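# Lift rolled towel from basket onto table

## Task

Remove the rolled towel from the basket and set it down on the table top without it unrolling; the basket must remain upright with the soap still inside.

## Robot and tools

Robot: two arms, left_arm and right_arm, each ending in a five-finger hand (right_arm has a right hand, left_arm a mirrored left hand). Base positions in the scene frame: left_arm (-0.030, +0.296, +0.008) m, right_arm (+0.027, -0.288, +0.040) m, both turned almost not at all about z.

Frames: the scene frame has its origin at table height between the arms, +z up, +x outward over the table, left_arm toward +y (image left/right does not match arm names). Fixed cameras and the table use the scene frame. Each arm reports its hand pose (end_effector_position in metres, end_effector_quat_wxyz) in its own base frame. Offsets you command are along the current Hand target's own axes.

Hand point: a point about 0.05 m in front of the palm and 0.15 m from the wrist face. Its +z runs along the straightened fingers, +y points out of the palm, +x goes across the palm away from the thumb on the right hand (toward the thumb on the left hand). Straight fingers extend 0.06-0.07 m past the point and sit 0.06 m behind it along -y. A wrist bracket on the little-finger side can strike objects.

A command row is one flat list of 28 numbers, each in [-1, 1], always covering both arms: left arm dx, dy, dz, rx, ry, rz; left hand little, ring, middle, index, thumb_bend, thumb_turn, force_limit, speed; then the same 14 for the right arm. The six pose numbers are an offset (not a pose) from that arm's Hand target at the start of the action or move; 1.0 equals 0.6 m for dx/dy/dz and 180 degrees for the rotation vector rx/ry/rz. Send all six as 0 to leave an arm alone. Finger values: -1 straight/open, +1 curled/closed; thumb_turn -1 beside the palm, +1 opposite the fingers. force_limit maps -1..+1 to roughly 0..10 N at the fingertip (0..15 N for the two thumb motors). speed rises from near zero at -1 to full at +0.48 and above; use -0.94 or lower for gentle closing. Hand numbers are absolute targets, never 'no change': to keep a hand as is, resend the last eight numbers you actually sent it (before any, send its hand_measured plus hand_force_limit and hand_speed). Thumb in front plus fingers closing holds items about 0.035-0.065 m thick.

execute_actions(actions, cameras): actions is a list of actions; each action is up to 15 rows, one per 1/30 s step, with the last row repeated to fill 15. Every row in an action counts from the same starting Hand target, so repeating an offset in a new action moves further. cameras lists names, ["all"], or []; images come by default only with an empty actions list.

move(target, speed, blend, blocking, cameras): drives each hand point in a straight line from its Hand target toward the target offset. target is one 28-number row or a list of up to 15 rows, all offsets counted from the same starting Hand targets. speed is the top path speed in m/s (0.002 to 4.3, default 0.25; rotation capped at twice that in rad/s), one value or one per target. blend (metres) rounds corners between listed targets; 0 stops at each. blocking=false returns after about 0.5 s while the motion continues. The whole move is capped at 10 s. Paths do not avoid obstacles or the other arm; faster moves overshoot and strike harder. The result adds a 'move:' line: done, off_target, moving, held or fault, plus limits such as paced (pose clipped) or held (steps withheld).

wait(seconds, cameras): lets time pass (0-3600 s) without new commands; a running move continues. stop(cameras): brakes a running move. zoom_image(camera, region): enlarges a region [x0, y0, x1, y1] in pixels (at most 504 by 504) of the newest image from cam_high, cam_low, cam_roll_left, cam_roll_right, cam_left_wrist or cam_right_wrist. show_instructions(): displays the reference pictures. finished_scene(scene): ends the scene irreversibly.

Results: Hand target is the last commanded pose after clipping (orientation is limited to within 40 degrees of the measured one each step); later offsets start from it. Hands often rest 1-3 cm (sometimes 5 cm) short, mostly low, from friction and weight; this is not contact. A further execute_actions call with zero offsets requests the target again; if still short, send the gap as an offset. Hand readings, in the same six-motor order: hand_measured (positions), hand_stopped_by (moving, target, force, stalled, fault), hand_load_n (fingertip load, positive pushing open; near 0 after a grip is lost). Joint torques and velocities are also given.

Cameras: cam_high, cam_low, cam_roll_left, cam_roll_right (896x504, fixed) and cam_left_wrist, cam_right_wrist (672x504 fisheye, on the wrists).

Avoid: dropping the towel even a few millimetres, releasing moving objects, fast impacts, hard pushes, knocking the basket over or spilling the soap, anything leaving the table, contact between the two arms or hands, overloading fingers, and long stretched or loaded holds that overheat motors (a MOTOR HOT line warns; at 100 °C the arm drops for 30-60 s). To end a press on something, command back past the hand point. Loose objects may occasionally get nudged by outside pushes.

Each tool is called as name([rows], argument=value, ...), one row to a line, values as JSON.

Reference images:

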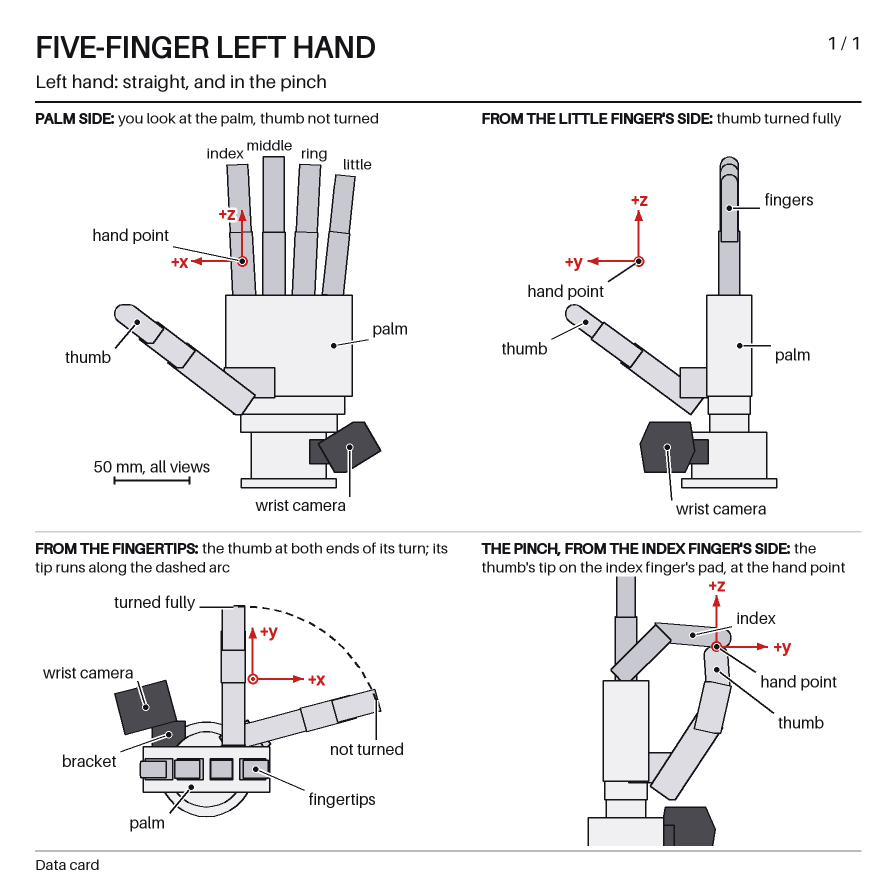

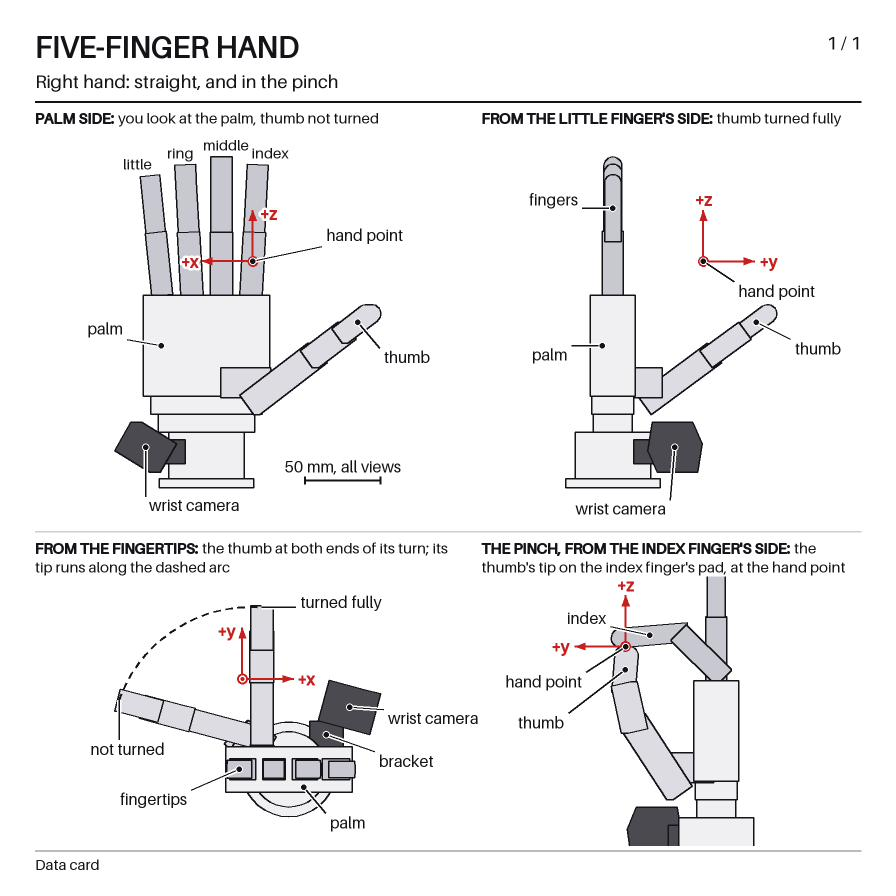

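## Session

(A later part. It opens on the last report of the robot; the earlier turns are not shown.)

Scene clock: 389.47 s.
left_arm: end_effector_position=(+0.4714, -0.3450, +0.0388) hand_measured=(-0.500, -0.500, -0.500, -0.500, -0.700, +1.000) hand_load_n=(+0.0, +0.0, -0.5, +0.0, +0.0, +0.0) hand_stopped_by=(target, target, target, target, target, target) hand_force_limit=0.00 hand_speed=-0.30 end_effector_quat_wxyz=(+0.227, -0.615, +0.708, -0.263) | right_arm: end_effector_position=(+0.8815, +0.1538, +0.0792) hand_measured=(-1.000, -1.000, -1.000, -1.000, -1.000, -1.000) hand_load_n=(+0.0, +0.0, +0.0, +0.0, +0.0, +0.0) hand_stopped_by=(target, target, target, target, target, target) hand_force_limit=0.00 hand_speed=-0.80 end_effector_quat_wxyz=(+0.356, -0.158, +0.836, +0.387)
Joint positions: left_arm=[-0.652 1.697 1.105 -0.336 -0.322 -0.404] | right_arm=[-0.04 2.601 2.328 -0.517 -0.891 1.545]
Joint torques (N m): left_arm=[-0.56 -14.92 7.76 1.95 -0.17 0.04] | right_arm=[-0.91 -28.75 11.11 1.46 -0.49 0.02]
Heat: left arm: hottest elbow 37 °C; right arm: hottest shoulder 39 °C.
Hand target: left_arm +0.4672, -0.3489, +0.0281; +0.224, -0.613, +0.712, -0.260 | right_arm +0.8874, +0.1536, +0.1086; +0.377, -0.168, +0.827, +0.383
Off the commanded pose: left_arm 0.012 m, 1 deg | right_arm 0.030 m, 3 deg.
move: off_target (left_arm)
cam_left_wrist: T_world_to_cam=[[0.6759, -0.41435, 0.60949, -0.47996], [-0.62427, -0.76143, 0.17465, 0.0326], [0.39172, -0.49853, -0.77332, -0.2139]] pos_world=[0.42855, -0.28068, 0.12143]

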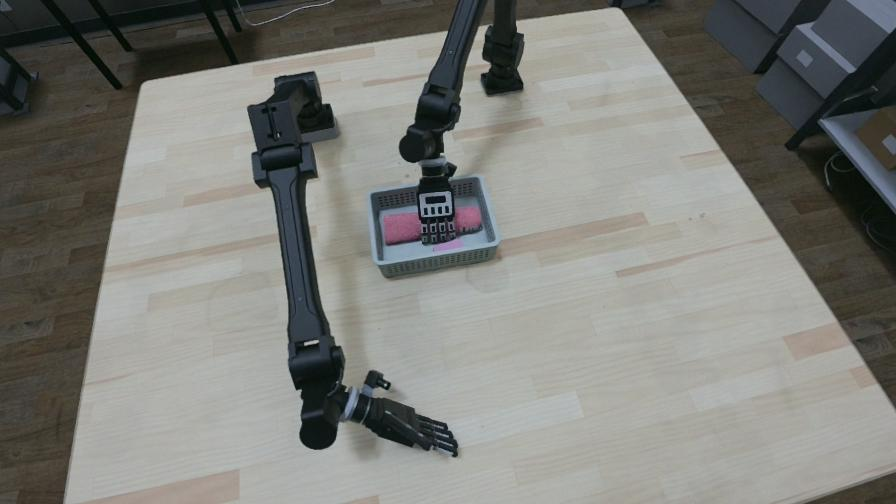

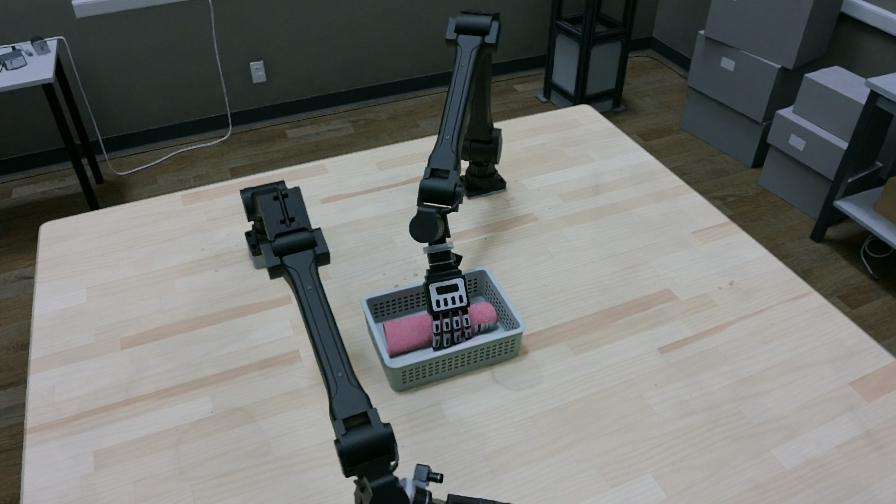

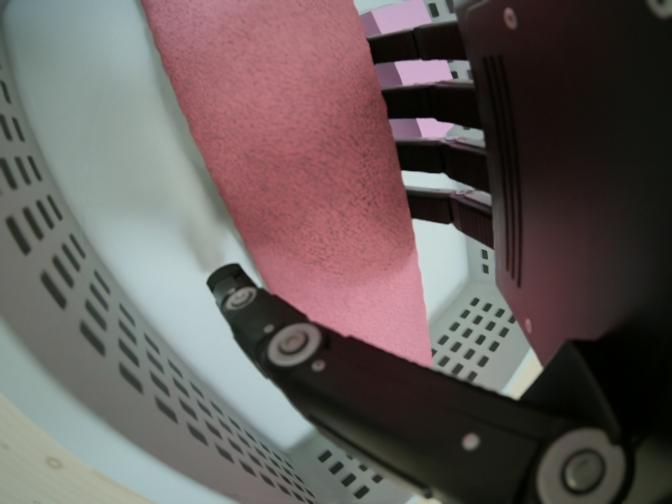

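move(target=[0,0,0,0,0,0,0.3,0.3,0.3,0.3,0.3,1,-0.4,-0.92,0,0,0,0,0,0,-1,-1,-1,-1,-1,-1,0,-0.8], cameras=["cam_high","cam_roll_right","cam_left_wrist"])

Scene clock: 401.37 s.
left_arm: end_effector_position=(+0.4716, -0.3452, +0.0386) hand_measured=(+0.300, +0.120, +0.030, +0.036, -0.442, +1.000) hand_load_n=(+1.5, +1.5, +1.5, +3.5, +7.5, +2.0) hand_stopped_by=(target, force, force, force, force, target) hand_force_limit=-0.40 hand_speed=-0.92 end_effector_quat_wxyz=(+0.227, -0.615, +0.708, -0.263) | right_arm: end_effector_position=(+0.8815, +0.1538, +0.0792) hand_measured=(-1.000, -1.000, -1.000, -1.000, -1.000, -1.000) hand_load_n=(+0.0, +0.0, +0.0, +0.0, +0.0, +0.0) hand_stopped_by=(target, target, target, target, target, target) hand_force_limit=0.00 hand_speed=-0.80 end_effector_quat_wxyz=(+0.356, -0.158, +0.836, +0.387)
Joint positions: left_arm=[-0.652 1.698 1.105 -0.334 -0.322 -0.404] | right_arm=[-0.04 2.601 2.328 -0.517 -0.891 1.545]
Joint torques (N m): left_arm=[-0.62 -14.97 7.75 1.87 -0.17 0.05] | right_arm=[-0.91 -28.69 11.11 1.46 -0.49 0.02]
Heat: left arm: hottest elbow 37 °C; right arm: hottest shoulder 39 °C.
Hand target: left_arm +0.4671, -0.3489, +0.0279; +0.224, -0.613, +0.712, -0.260 | right_arm +0.8874, +0.1536, +0.1086; +0.377, -0.168, +0.827, +0.383
Off the commanded pose: left_arm 0.012 m, 1 deg | right_arm 0.030 m, 3 deg.
move: done
cam_left_wrist: T_world_to_cam=[[0.67549, -0.41405, 0.61014, -0.47982], [-0.6244, -0.76134, 0.17463, 0.03271], [0.39222, -0.49893, -0.77281, -0.2147]] pos_world=[0.42875, -0.28088, 0.12113]

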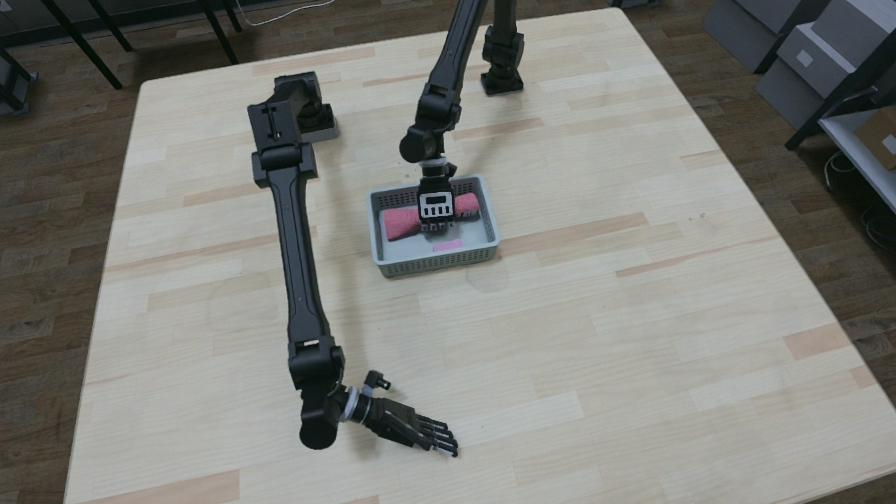

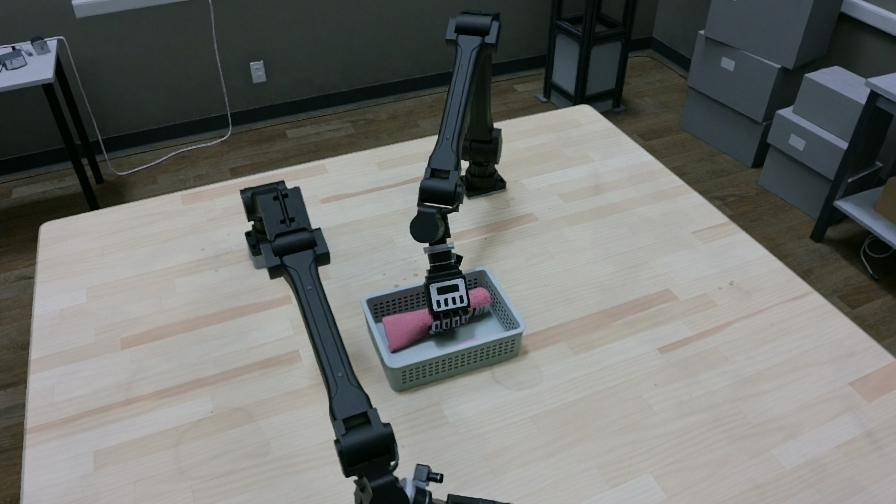

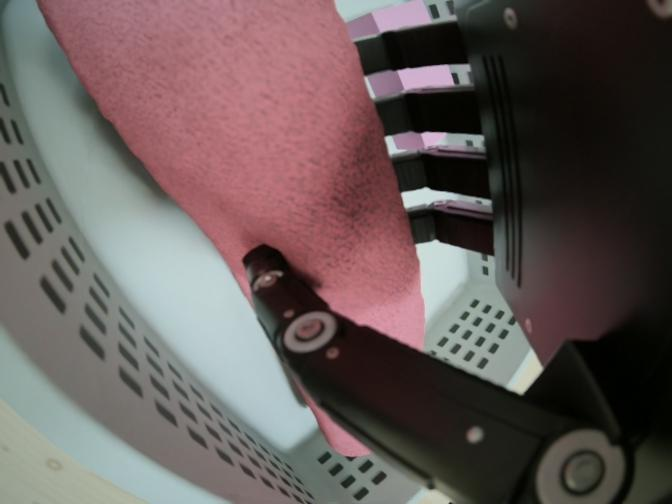

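move(target=[0,-0.1075,-0.1276,0,0,0,0.3,0.3,0.3,0.3,0.3,1,-0.4,-0.92,0,0,0,0,0,0,-1,-1,-1,-1,-1,-1,0,-0.8], speed=0.06, cameras=["all"])

Scene clock: 411.70 s.
left_arm: end_effector_position=(+0.4528, -0.3313, +0.0911) hand_measured=(+0.300, +0.120, +0.030, +0.036, -0.442, +1.000) hand_load_n=(+2.0, +1.5, +1.0, +3.5, +7.5, +2.0) hand_stopped_by=(target, force, force, force, force, target) hand_force_limit=-0.40 hand_speed=-0.92 end_effector_quat_wxyz=(+0.218, -0.618, +0.721, -0.226) | right_arm: end_effector_position=(+0.8815, +0.1538, +0.0792) hand_measured=(-1.000, -1.000, -1.000, -1.000, -1.000, -1.000) hand_load_n=(+0.0, +0.0, +0.0, +0.0, +0.0, +0.0) hand_stopped_by=(target, target, target, target, target, target) hand_force_limit=0.00 hand_speed=-0.80 end_effector_quat_wxyz=(+0.356, -0.158, +0.836, +0.387)
Joint positions: left_arm=[-0.652 1.609 1.177 -0.577 -0.322 -0.404] | right_arm=[-0.04 2.601 2.328 -0.517 -0.891 1.545]
Joint torques (N m): left_arm=[-0.5 -17.79 13.5 1.06 -0.19 0.04] | right_arm=[-0.91 -28.69 11.11 1.44 -0.48 0.03]
Heat: left arm: hottest elbow 37 °C; right arm: hottest shoulder 39 °C.
Hand target: left_arm +0.4671, -0.3489, +0.1279; +0.224, -0.613, +0.712, -0.260 | right_arm +0.8874, +0.1536, +0.1086; +0.377, -0.168, +0.827, +0.383
Off the commanded pose: left_arm 0.043 m, 4 deg | right_arm 0.030 m, 3 deg.
move: off_target (left_arm)
cam_left_wrist: T_world_to_cam=[[0.71271, -0.44283, 0.54402, -0.51381], [-0.61355, -0.76945, 0.17747, 0.01453], [0.34, -0.46027, -0.82009, -0.11901]] pos_world=[0.41557, -0.27113, 0.17934]

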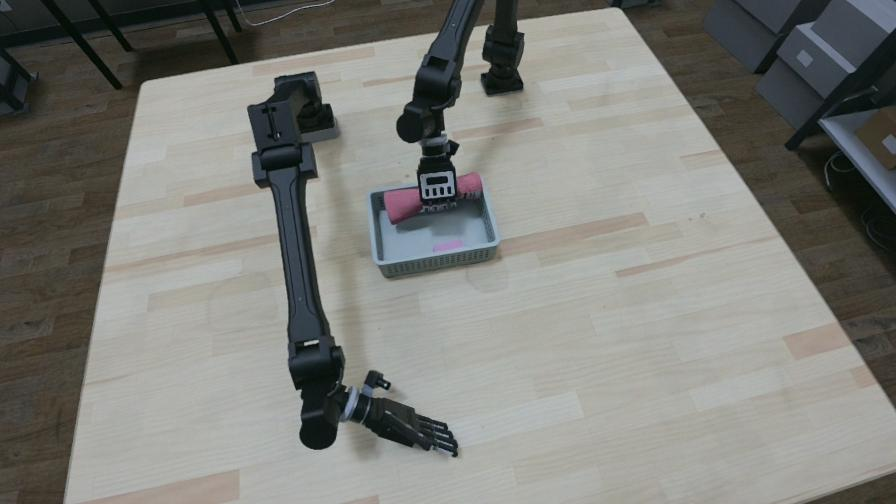

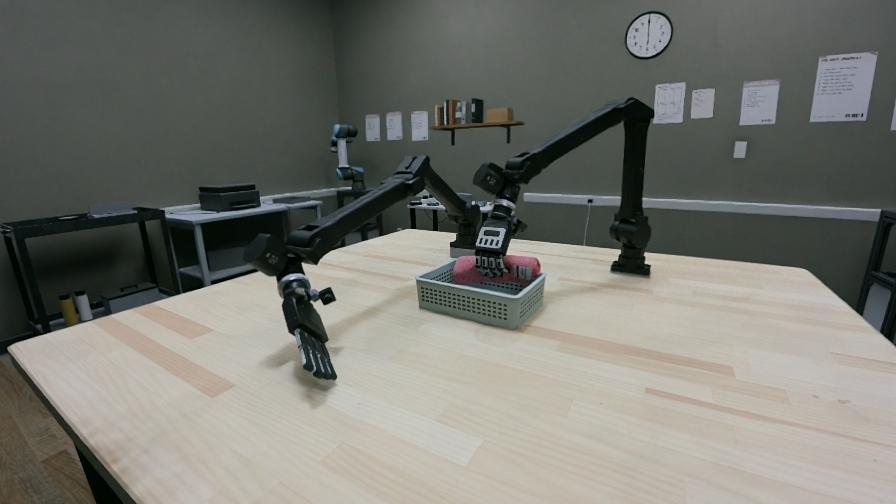

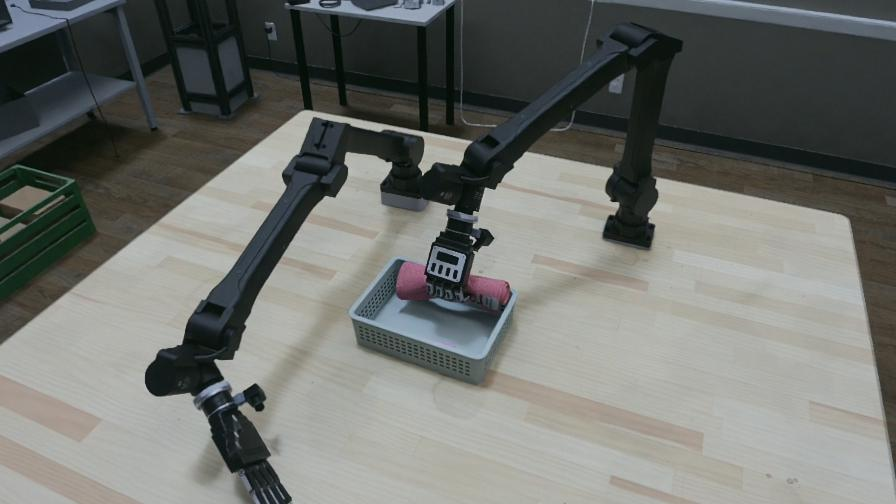

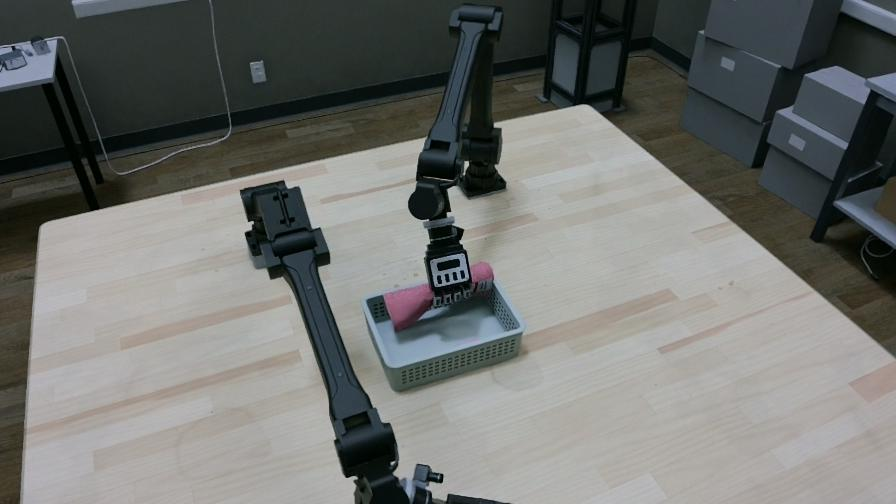

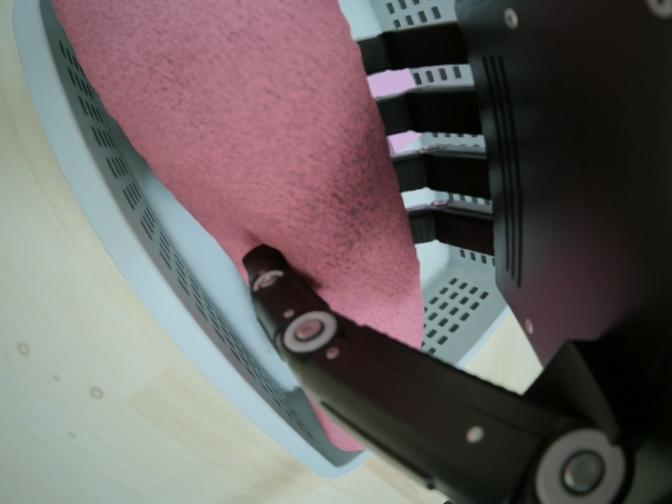

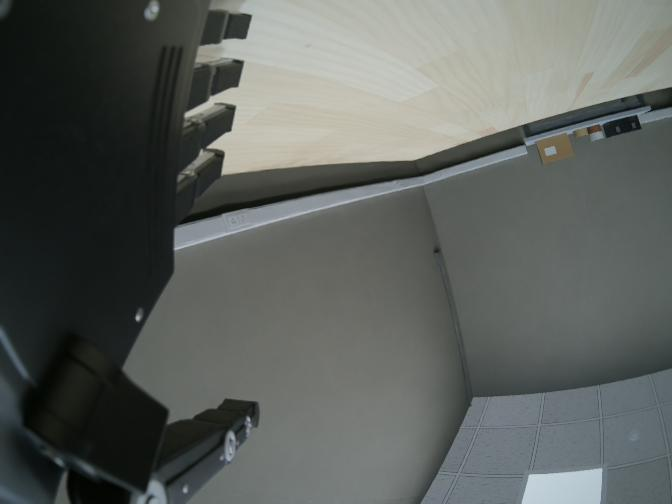

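move([
  [-0.005,-0.1648,-0.1445,0,0,0,0.3,0.3,0.3,0.3,0.3,1,-0.4,-0.92,0,0,0,0,0,0,-1,-1,-1,-1,-1,-1,0,-0.8],
  [-0.5903,-0.0978,-0.201,0,0,0,0.3,0.3,0.3,0.3,0.3,1,-0.4,-0.92,0,0,0,0,0,0,-1,-1,-1,-1,-1,-1,0,-0.8],
], speed=0.12, blend=[0.03,0], cameras=["all"])

Scene clock: 431.00 s.
left_arm: end_effector_position=(+0.4881, +0.0023, +0.2493) hand_measured=(+0.300, +0.120, +0.030, +0.036, -0.442, +1.000) hand_load_n=(+1.5, +1.5, +1.0, +3.5, +7.5, +2.0) hand_stopped_by=(target, force, force, force, force, target) hand_force_limit=-0.40 hand_speed=-0.92 end_effector_quat_wxyz=(+0.215, -0.617, +0.712, -0.255) | right_arm: end_effector_position=(+0.8815, +0.1538, +0.0792) hand_measured=(-1.000, -1.000, -1.000, -1.000, -1.000, -1.000) hand_load_n=(+0.0, +0.0, +0.0, +0.0, +0.0, +0.0) hand_stopped_by=(target, target, target, target, target, target) hand_force_limit=0.00 hand_speed=-0.80 end_effector_quat_wxyz=(+0.356, -0.158, +0.836, +0.387)
Joint positions: left_arm=[0.109 1.319 1.272 -0.859 0.166 0.194] | right_arm=[-0.04 2.601 2.328 -0.517 -0.891 1.545]
Joint torques (N m): left_arm=[0.97 -13.1 10.24 1.42 0.18 0.18] | right_arm=[-0.91 -28.75 11.12 1.44 -0.49 0.03]
Heat: left arm: hottest elbow 41 °C; right arm: hottest shoulder 39 °C.
Hand target: left_arm +0.4870, +0.0061, +0.2582; +0.224, -0.613, +0.712, -0.260 | right_arm +0.8874, +0.1536, +0.1086; +0.377, -0.168, +0.827, +0.383
Off the commanded pose: left_arm 0.010 m, 1 deg | right_arm 0.030 m, 3 deg.
move: done
cam_left_wrist: T_world_to_cam=[[0.69047, -0.41721, 0.59092, -0.47816], [-0.62329, -0.75772, 0.1933, 0.26559], [0.36711, -0.50178, -0.78323, 0.12987]] pos_world=[0.44802, 0.06692, 0.33293]

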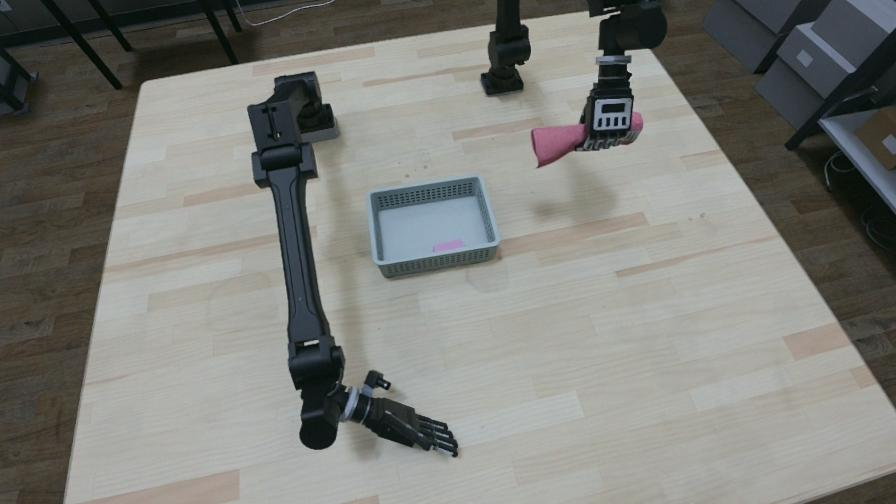

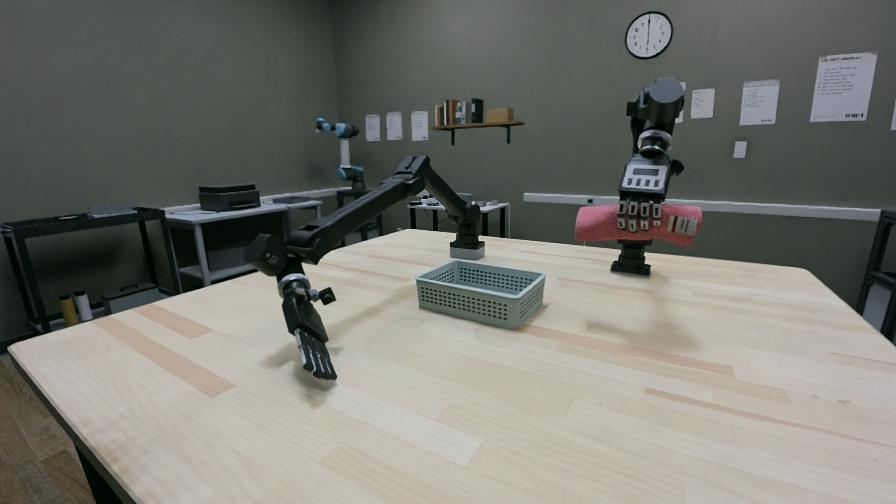

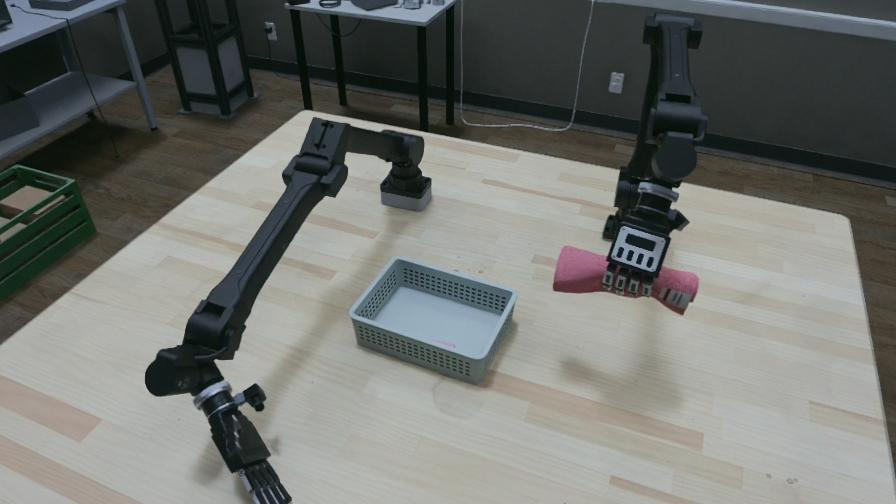

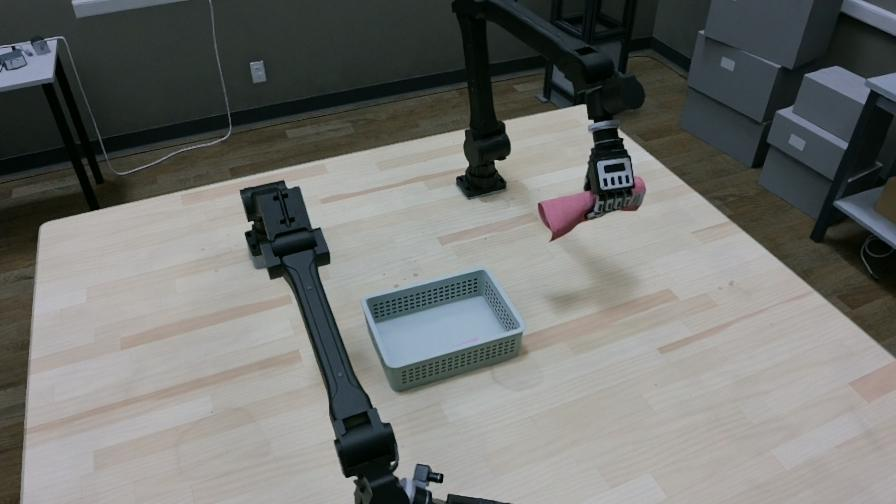

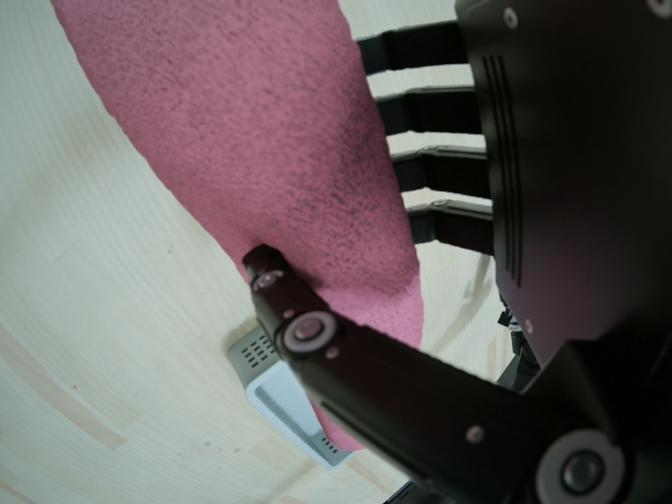

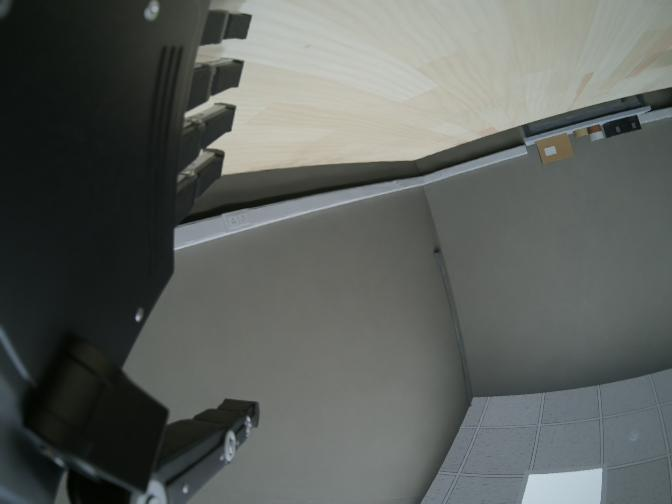

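move([
  [0,0.1612,0.1914,0,0,0,0.3,0.3,0.3,0.3,0.3,1,-0.4,-0.92,0,0,0,0,0,0,-1,-1,-1,-1,-1,-1,0,-0.8],
  [0,0.2289,0.2717,0,0,0,0.3,0.3,0.3,0.3,0.3,1,-0.4,-0.92,0,0,0,0,0,0,-1,-1,-1,-1,-1,-1,0,-0.8],
], speed=[0.12,0.04], blend=[0.02,0], cameras=["cam_high","cam_low","cam_roll_left","cam_roll_right","cam_left_wrist"])

Scene clock: 443.17 s.
left_arm: end_effector_position=(+0.4856, +0.0020, +0.0495) hand_measured=(+0.300, +0.120, +0.030, +0.036, -0.442, +1.000) hand_load_n=(+1.5, +1.5, +1.0, +3.5, +7.0, +2.0) hand_stopped_by=(target, force, force, force, force, target) hand_force_limit=-0.40 hand_speed=-0.92 end_effector_quat_wxyz=(+0.221, -0.615, +0.711, -0.259) | right_arm: end_effector_position=(+0.8815, +0.1538, +0.0792) hand_measured=(-1.000, -1.000, -1.000, -1.000, -1.000, -1.000) hand_load_n=(+0.0, +0.0, +0.0, +0.0, +0.0, +0.0) hand_stopped_by=(target, target, target, target, target, target) hand_force_limit=0.00 hand_speed=-0.80 end_effector_quat_wxyz=(+0.356, -0.158, +0.836, +0.387)
Joint positions: left_arm=[0.109 1.482 0.872 -0.282 0.166 0.196] | right_arm=[-0.04 2.601 2.328 -0.517 -0.891 1.545]
Joint torques (N m): left_arm=[1.08 -11.69 7.88 2.17 0.18 0.18] | right_arm=[-0.97 -28.75 11.11 1.47 -0.49 0.02]
Heat: left arm: hottest elbow 41 °C; right arm: hottest shoulder 40 °C.
Hand target: left_arm +0.4870, +0.0063, +0.0450; +0.224, -0.613, +0.712, -0.260 | right_arm +0.8874, +0.1536, +0.1086; +0.377, -0.168, +0.827, +0.383
Off the commanded pose: left_arm 0.006 m, 0 deg | right_arm 0.030 m, 3 deg.
move: done
cam_left_wrist: T_world_to_cam=[[0.6816, -0.41916, 0.59977, -0.35458], [-0.62679, -0.7574, 0.18298, 0.3046], [0.37757, -0.50065, -0.77897, -0.03107]] pos_world=[0.44433, 0.06652, 0.13273]

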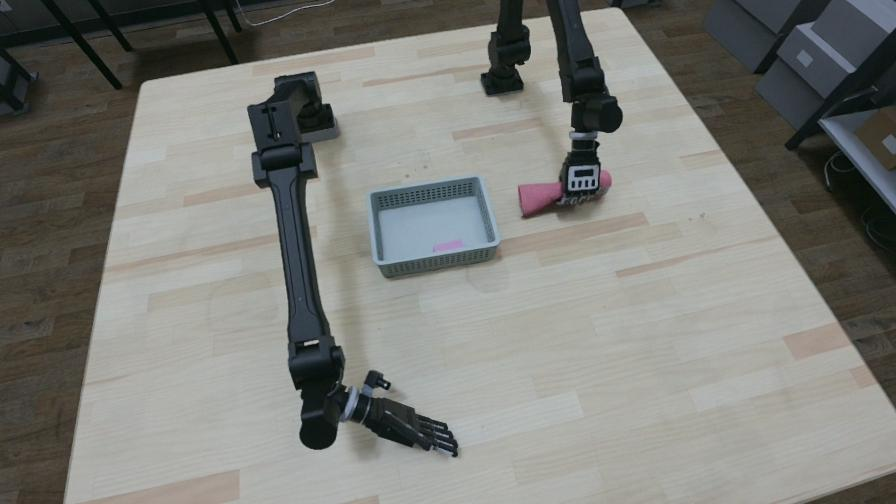

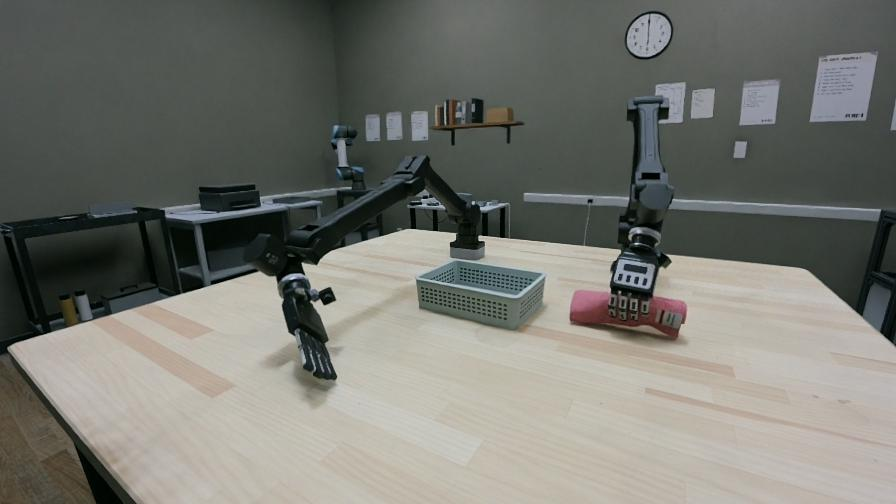

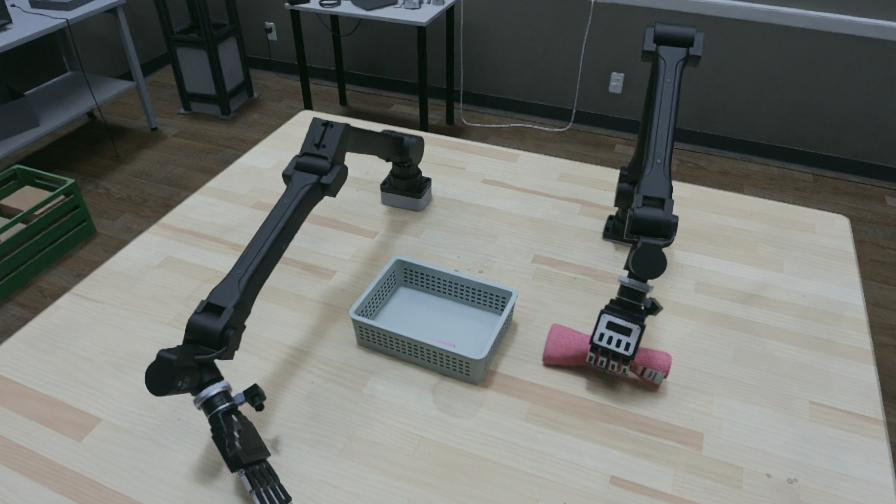

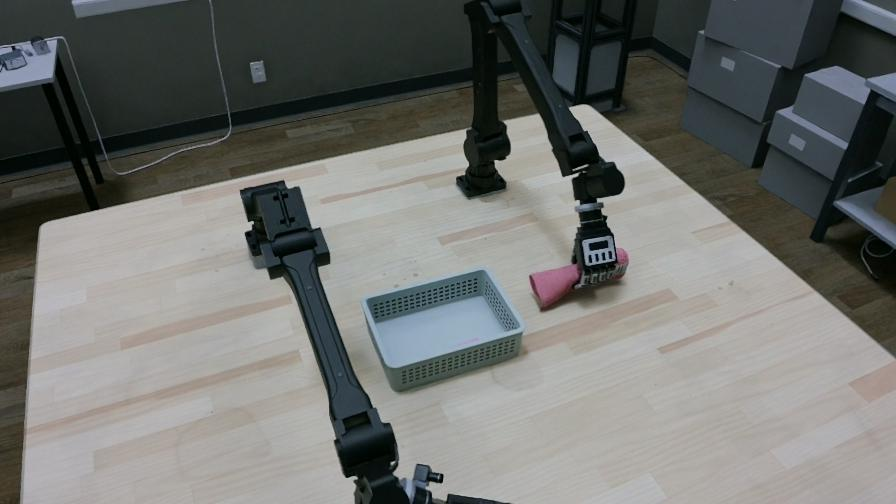

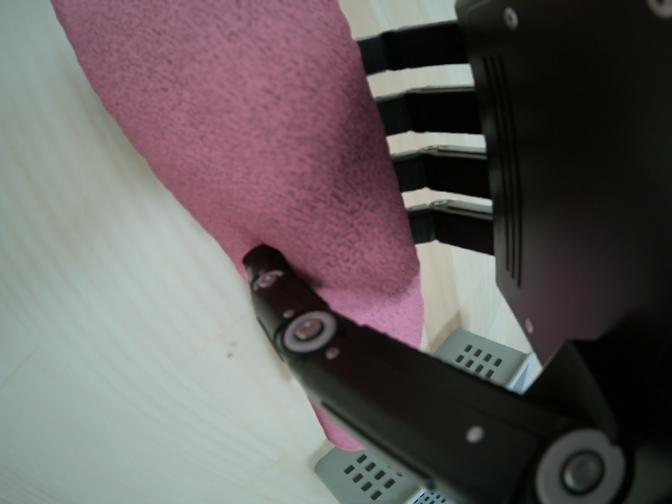

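zoom_image(camera="cam_low", region=[540, 230, 720, 360])

zoom_image(camera="cam_roll_left", region=[520, 270, 700, 410])

Scaled by 2.800.

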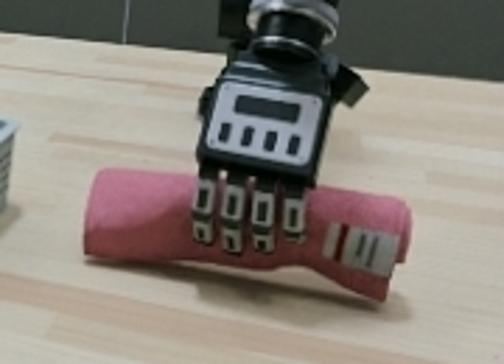

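Scaled by 2.800.

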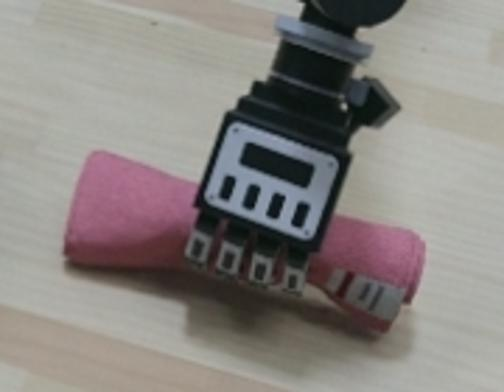

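move(target=[0,0.0161,0.0191,0,0,0,0.3,0.3,0.3,0.3,0.3,1,-0.4,-0.92,0,0,0,0,0,0,-1,-1,-1,-1,-1,-1,0,-0.8], speed=0.03, cameras=["cam_low","cam_roll_left"])

zoom_image(camera="cam_low", region=[540, 230, 720, 360])

Scene clock: 453.63 s.
left_arm: end_effector_position=(+0.4861, +0.0021, +0.0350) hand_measured=(+0.300, +0.120, +0.030, +0.036, -0.442, +1.000) hand_load_n=(+1.5, +1.5, +1.0, +3.5, +7.0, +2.0) hand_stopped_by=(target, force, force, force, force, target) hand_force_limit=-0.40 hand_speed=-0.92 end_effector_quat_wxyz=(+0.221, -0.615, +0.711, -0.260) | right_arm: end_effector_position=(+0.8815, +0.1538, +0.0792) hand_measured=(-1.000, -1.000, -1.000, -1.000, -1.000, -1.000) hand_load_n=(+0.0, +0.0, +0.0, +0.0, +0.0, +0.0) hand_stopped_by=(target, target, target, target, target, target) hand_force_limit=0.00 hand_speed=-0.80 end_effector_quat_wxyz=(+0.356, -0.158, +0.836, +0.387)
Joint positions: left_arm=[0.109 1.509 0.854 -0.237 0.166 0.196] | right_arm=[-0.04 2.601 2.328 -0.517 -0.891 1.545]
Joint torques (N m): left_arm=[1.03 -11.87 7.62 2.19 0.18 0.18] | right_arm=[-0.91 -28.69 11.11 1.46 -0.49 0.02]
Heat: left arm: hottest elbow 40 °C; right arm: hottest shoulder 40 °C.
Hand target: left_arm +0.4870, +0.0063, +0.0300; +0.224, -0.613, +0.712, -0.260 | right_arm +0.8874, +0.1536, +0.1086; +0.377, -0.168, +0.827, +0.383
Off the commanded pose: left_arm 0.007 m, 0 deg | right_arm 0.030 m, 3 deg.
move: done

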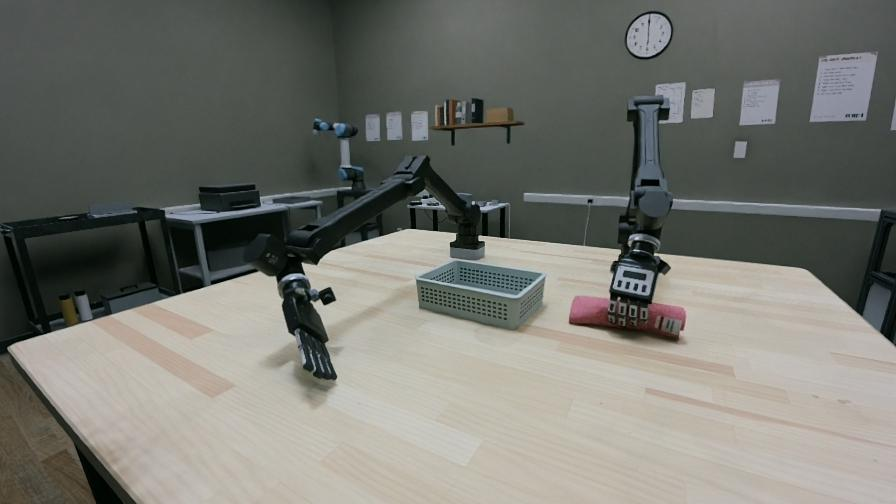

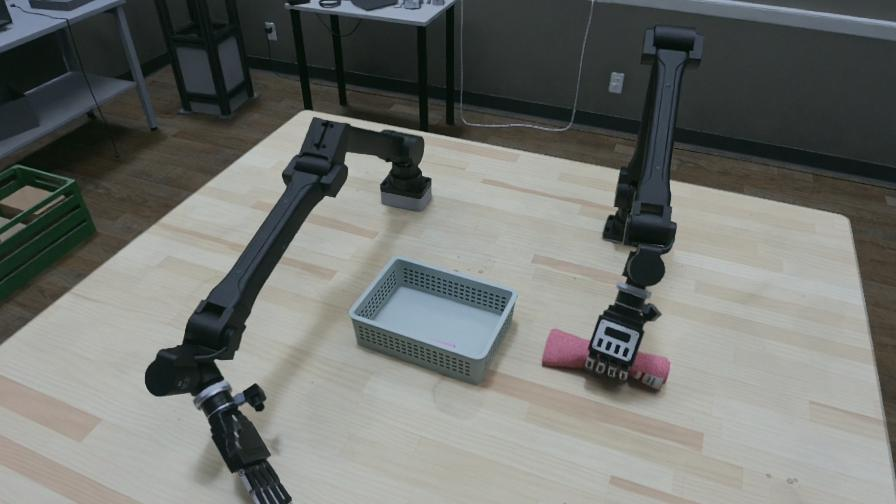

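Scaled by 2.800.

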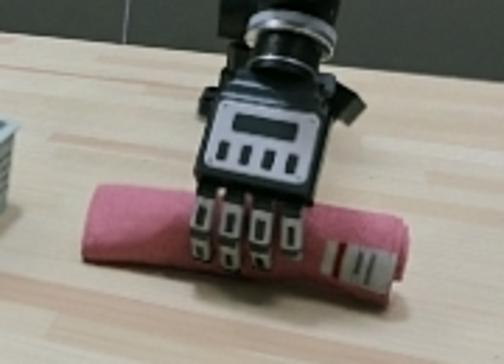

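move(target=[0,0.0108,0.0128,0,0,0,0.3,0.3,0.3,0.3,0.3,1,-0.4,-0.92,0,0,0,0,0,0,-1,-1,-1,-1,-1,-1,0,-0.8], speed=0.03, cameras=["cam_low","cam_high"])

zoom_image(camera="cam_low", region=[540, 230, 720, 360])

Scene clock: 466.97 s.
left_arm: end_effector_position=(+0.4895, +0.0024, +0.0297) hand_measured=(+0.300, +0.120, +0.030, +0.036, -0.442, +1.000) hand_load_n=(+1.5, +1.5, +1.0, +3.5, +7.0, +2.0) hand_stopped_by=(target, force, force, force, force, target) hand_force_limit=-0.40 hand_speed=-0.92 end_effector_quat_wxyz=(+0.226, -0.613, +0.710, -0.263) | right_arm: end_effector_position=(+0.8815, +0.1538, +0.0792) hand_measured=(-1.000, -1.000, -1.000, -1.000, -1.000, -1.000) hand_load_n=(+0.0, +0.0, +0.0, +0.0, +0.0, +0.0) hand_stopped_by=(target, target, target, target, target, target) hand_force_limit=0.00 hand_speed=-0.80 end_effector_quat_wxyz=(+0.356, -0.158, +0.836, +0.387)
Joint positions: left_arm=[0.109 1.522 0.847 -0.203 0.167 0.196] | right_arm=[-0.04 2.601 2.328 -0.517 -0.891 1.545]
Joint torques (N m): left_arm=[0.97 -11.52 7.2 2.07 0.16 0.18] | right_arm=[-0.85 -28.75 11.11 1.44 -0.49 0.02]
Heat: left arm: hottest elbow 39 °C; right arm: hottest shoulder 40 °C.
Hand target: left_arm +0.4871, +0.0063, +0.0200; +0.224, -0.613, +0.712, -0.260 | right_arm +0.8874, +0.1536, +0.1086; +0.377, -0.168, +0.827, +0.383
Off the commanded pose: left_arm 0.011 m, 1 deg | right_arm 0.030 m, 3 deg.
move: off_target (left_arm)
Images, in order (width x height): cam_high 896x504, cam_low 896x504.

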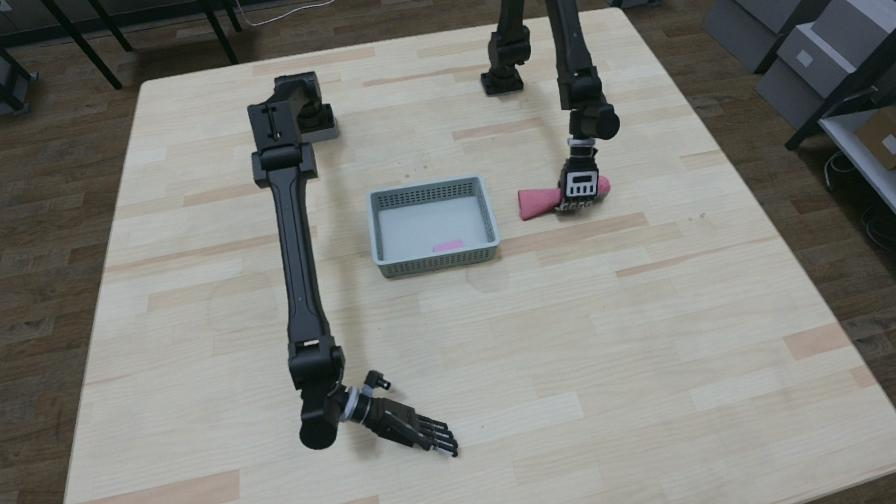

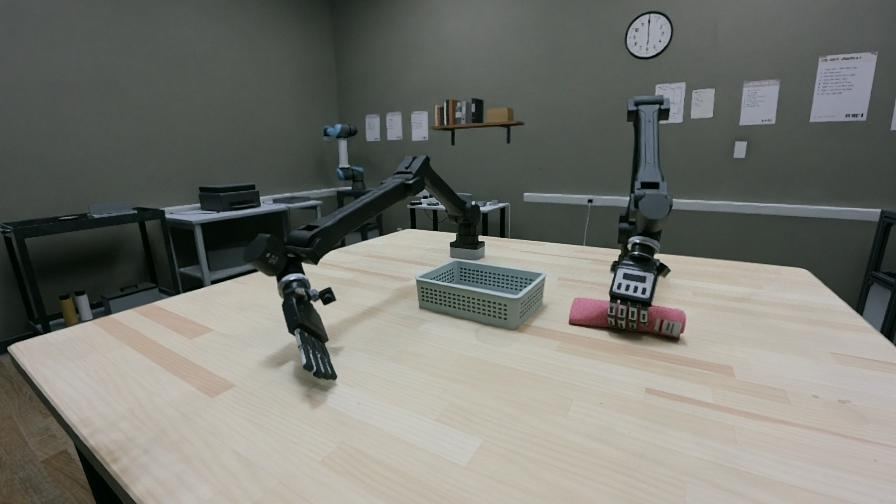

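Scaled by 2.800.

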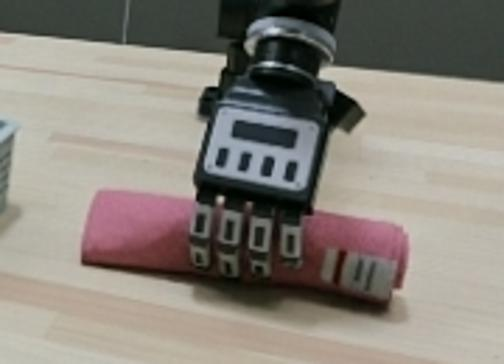

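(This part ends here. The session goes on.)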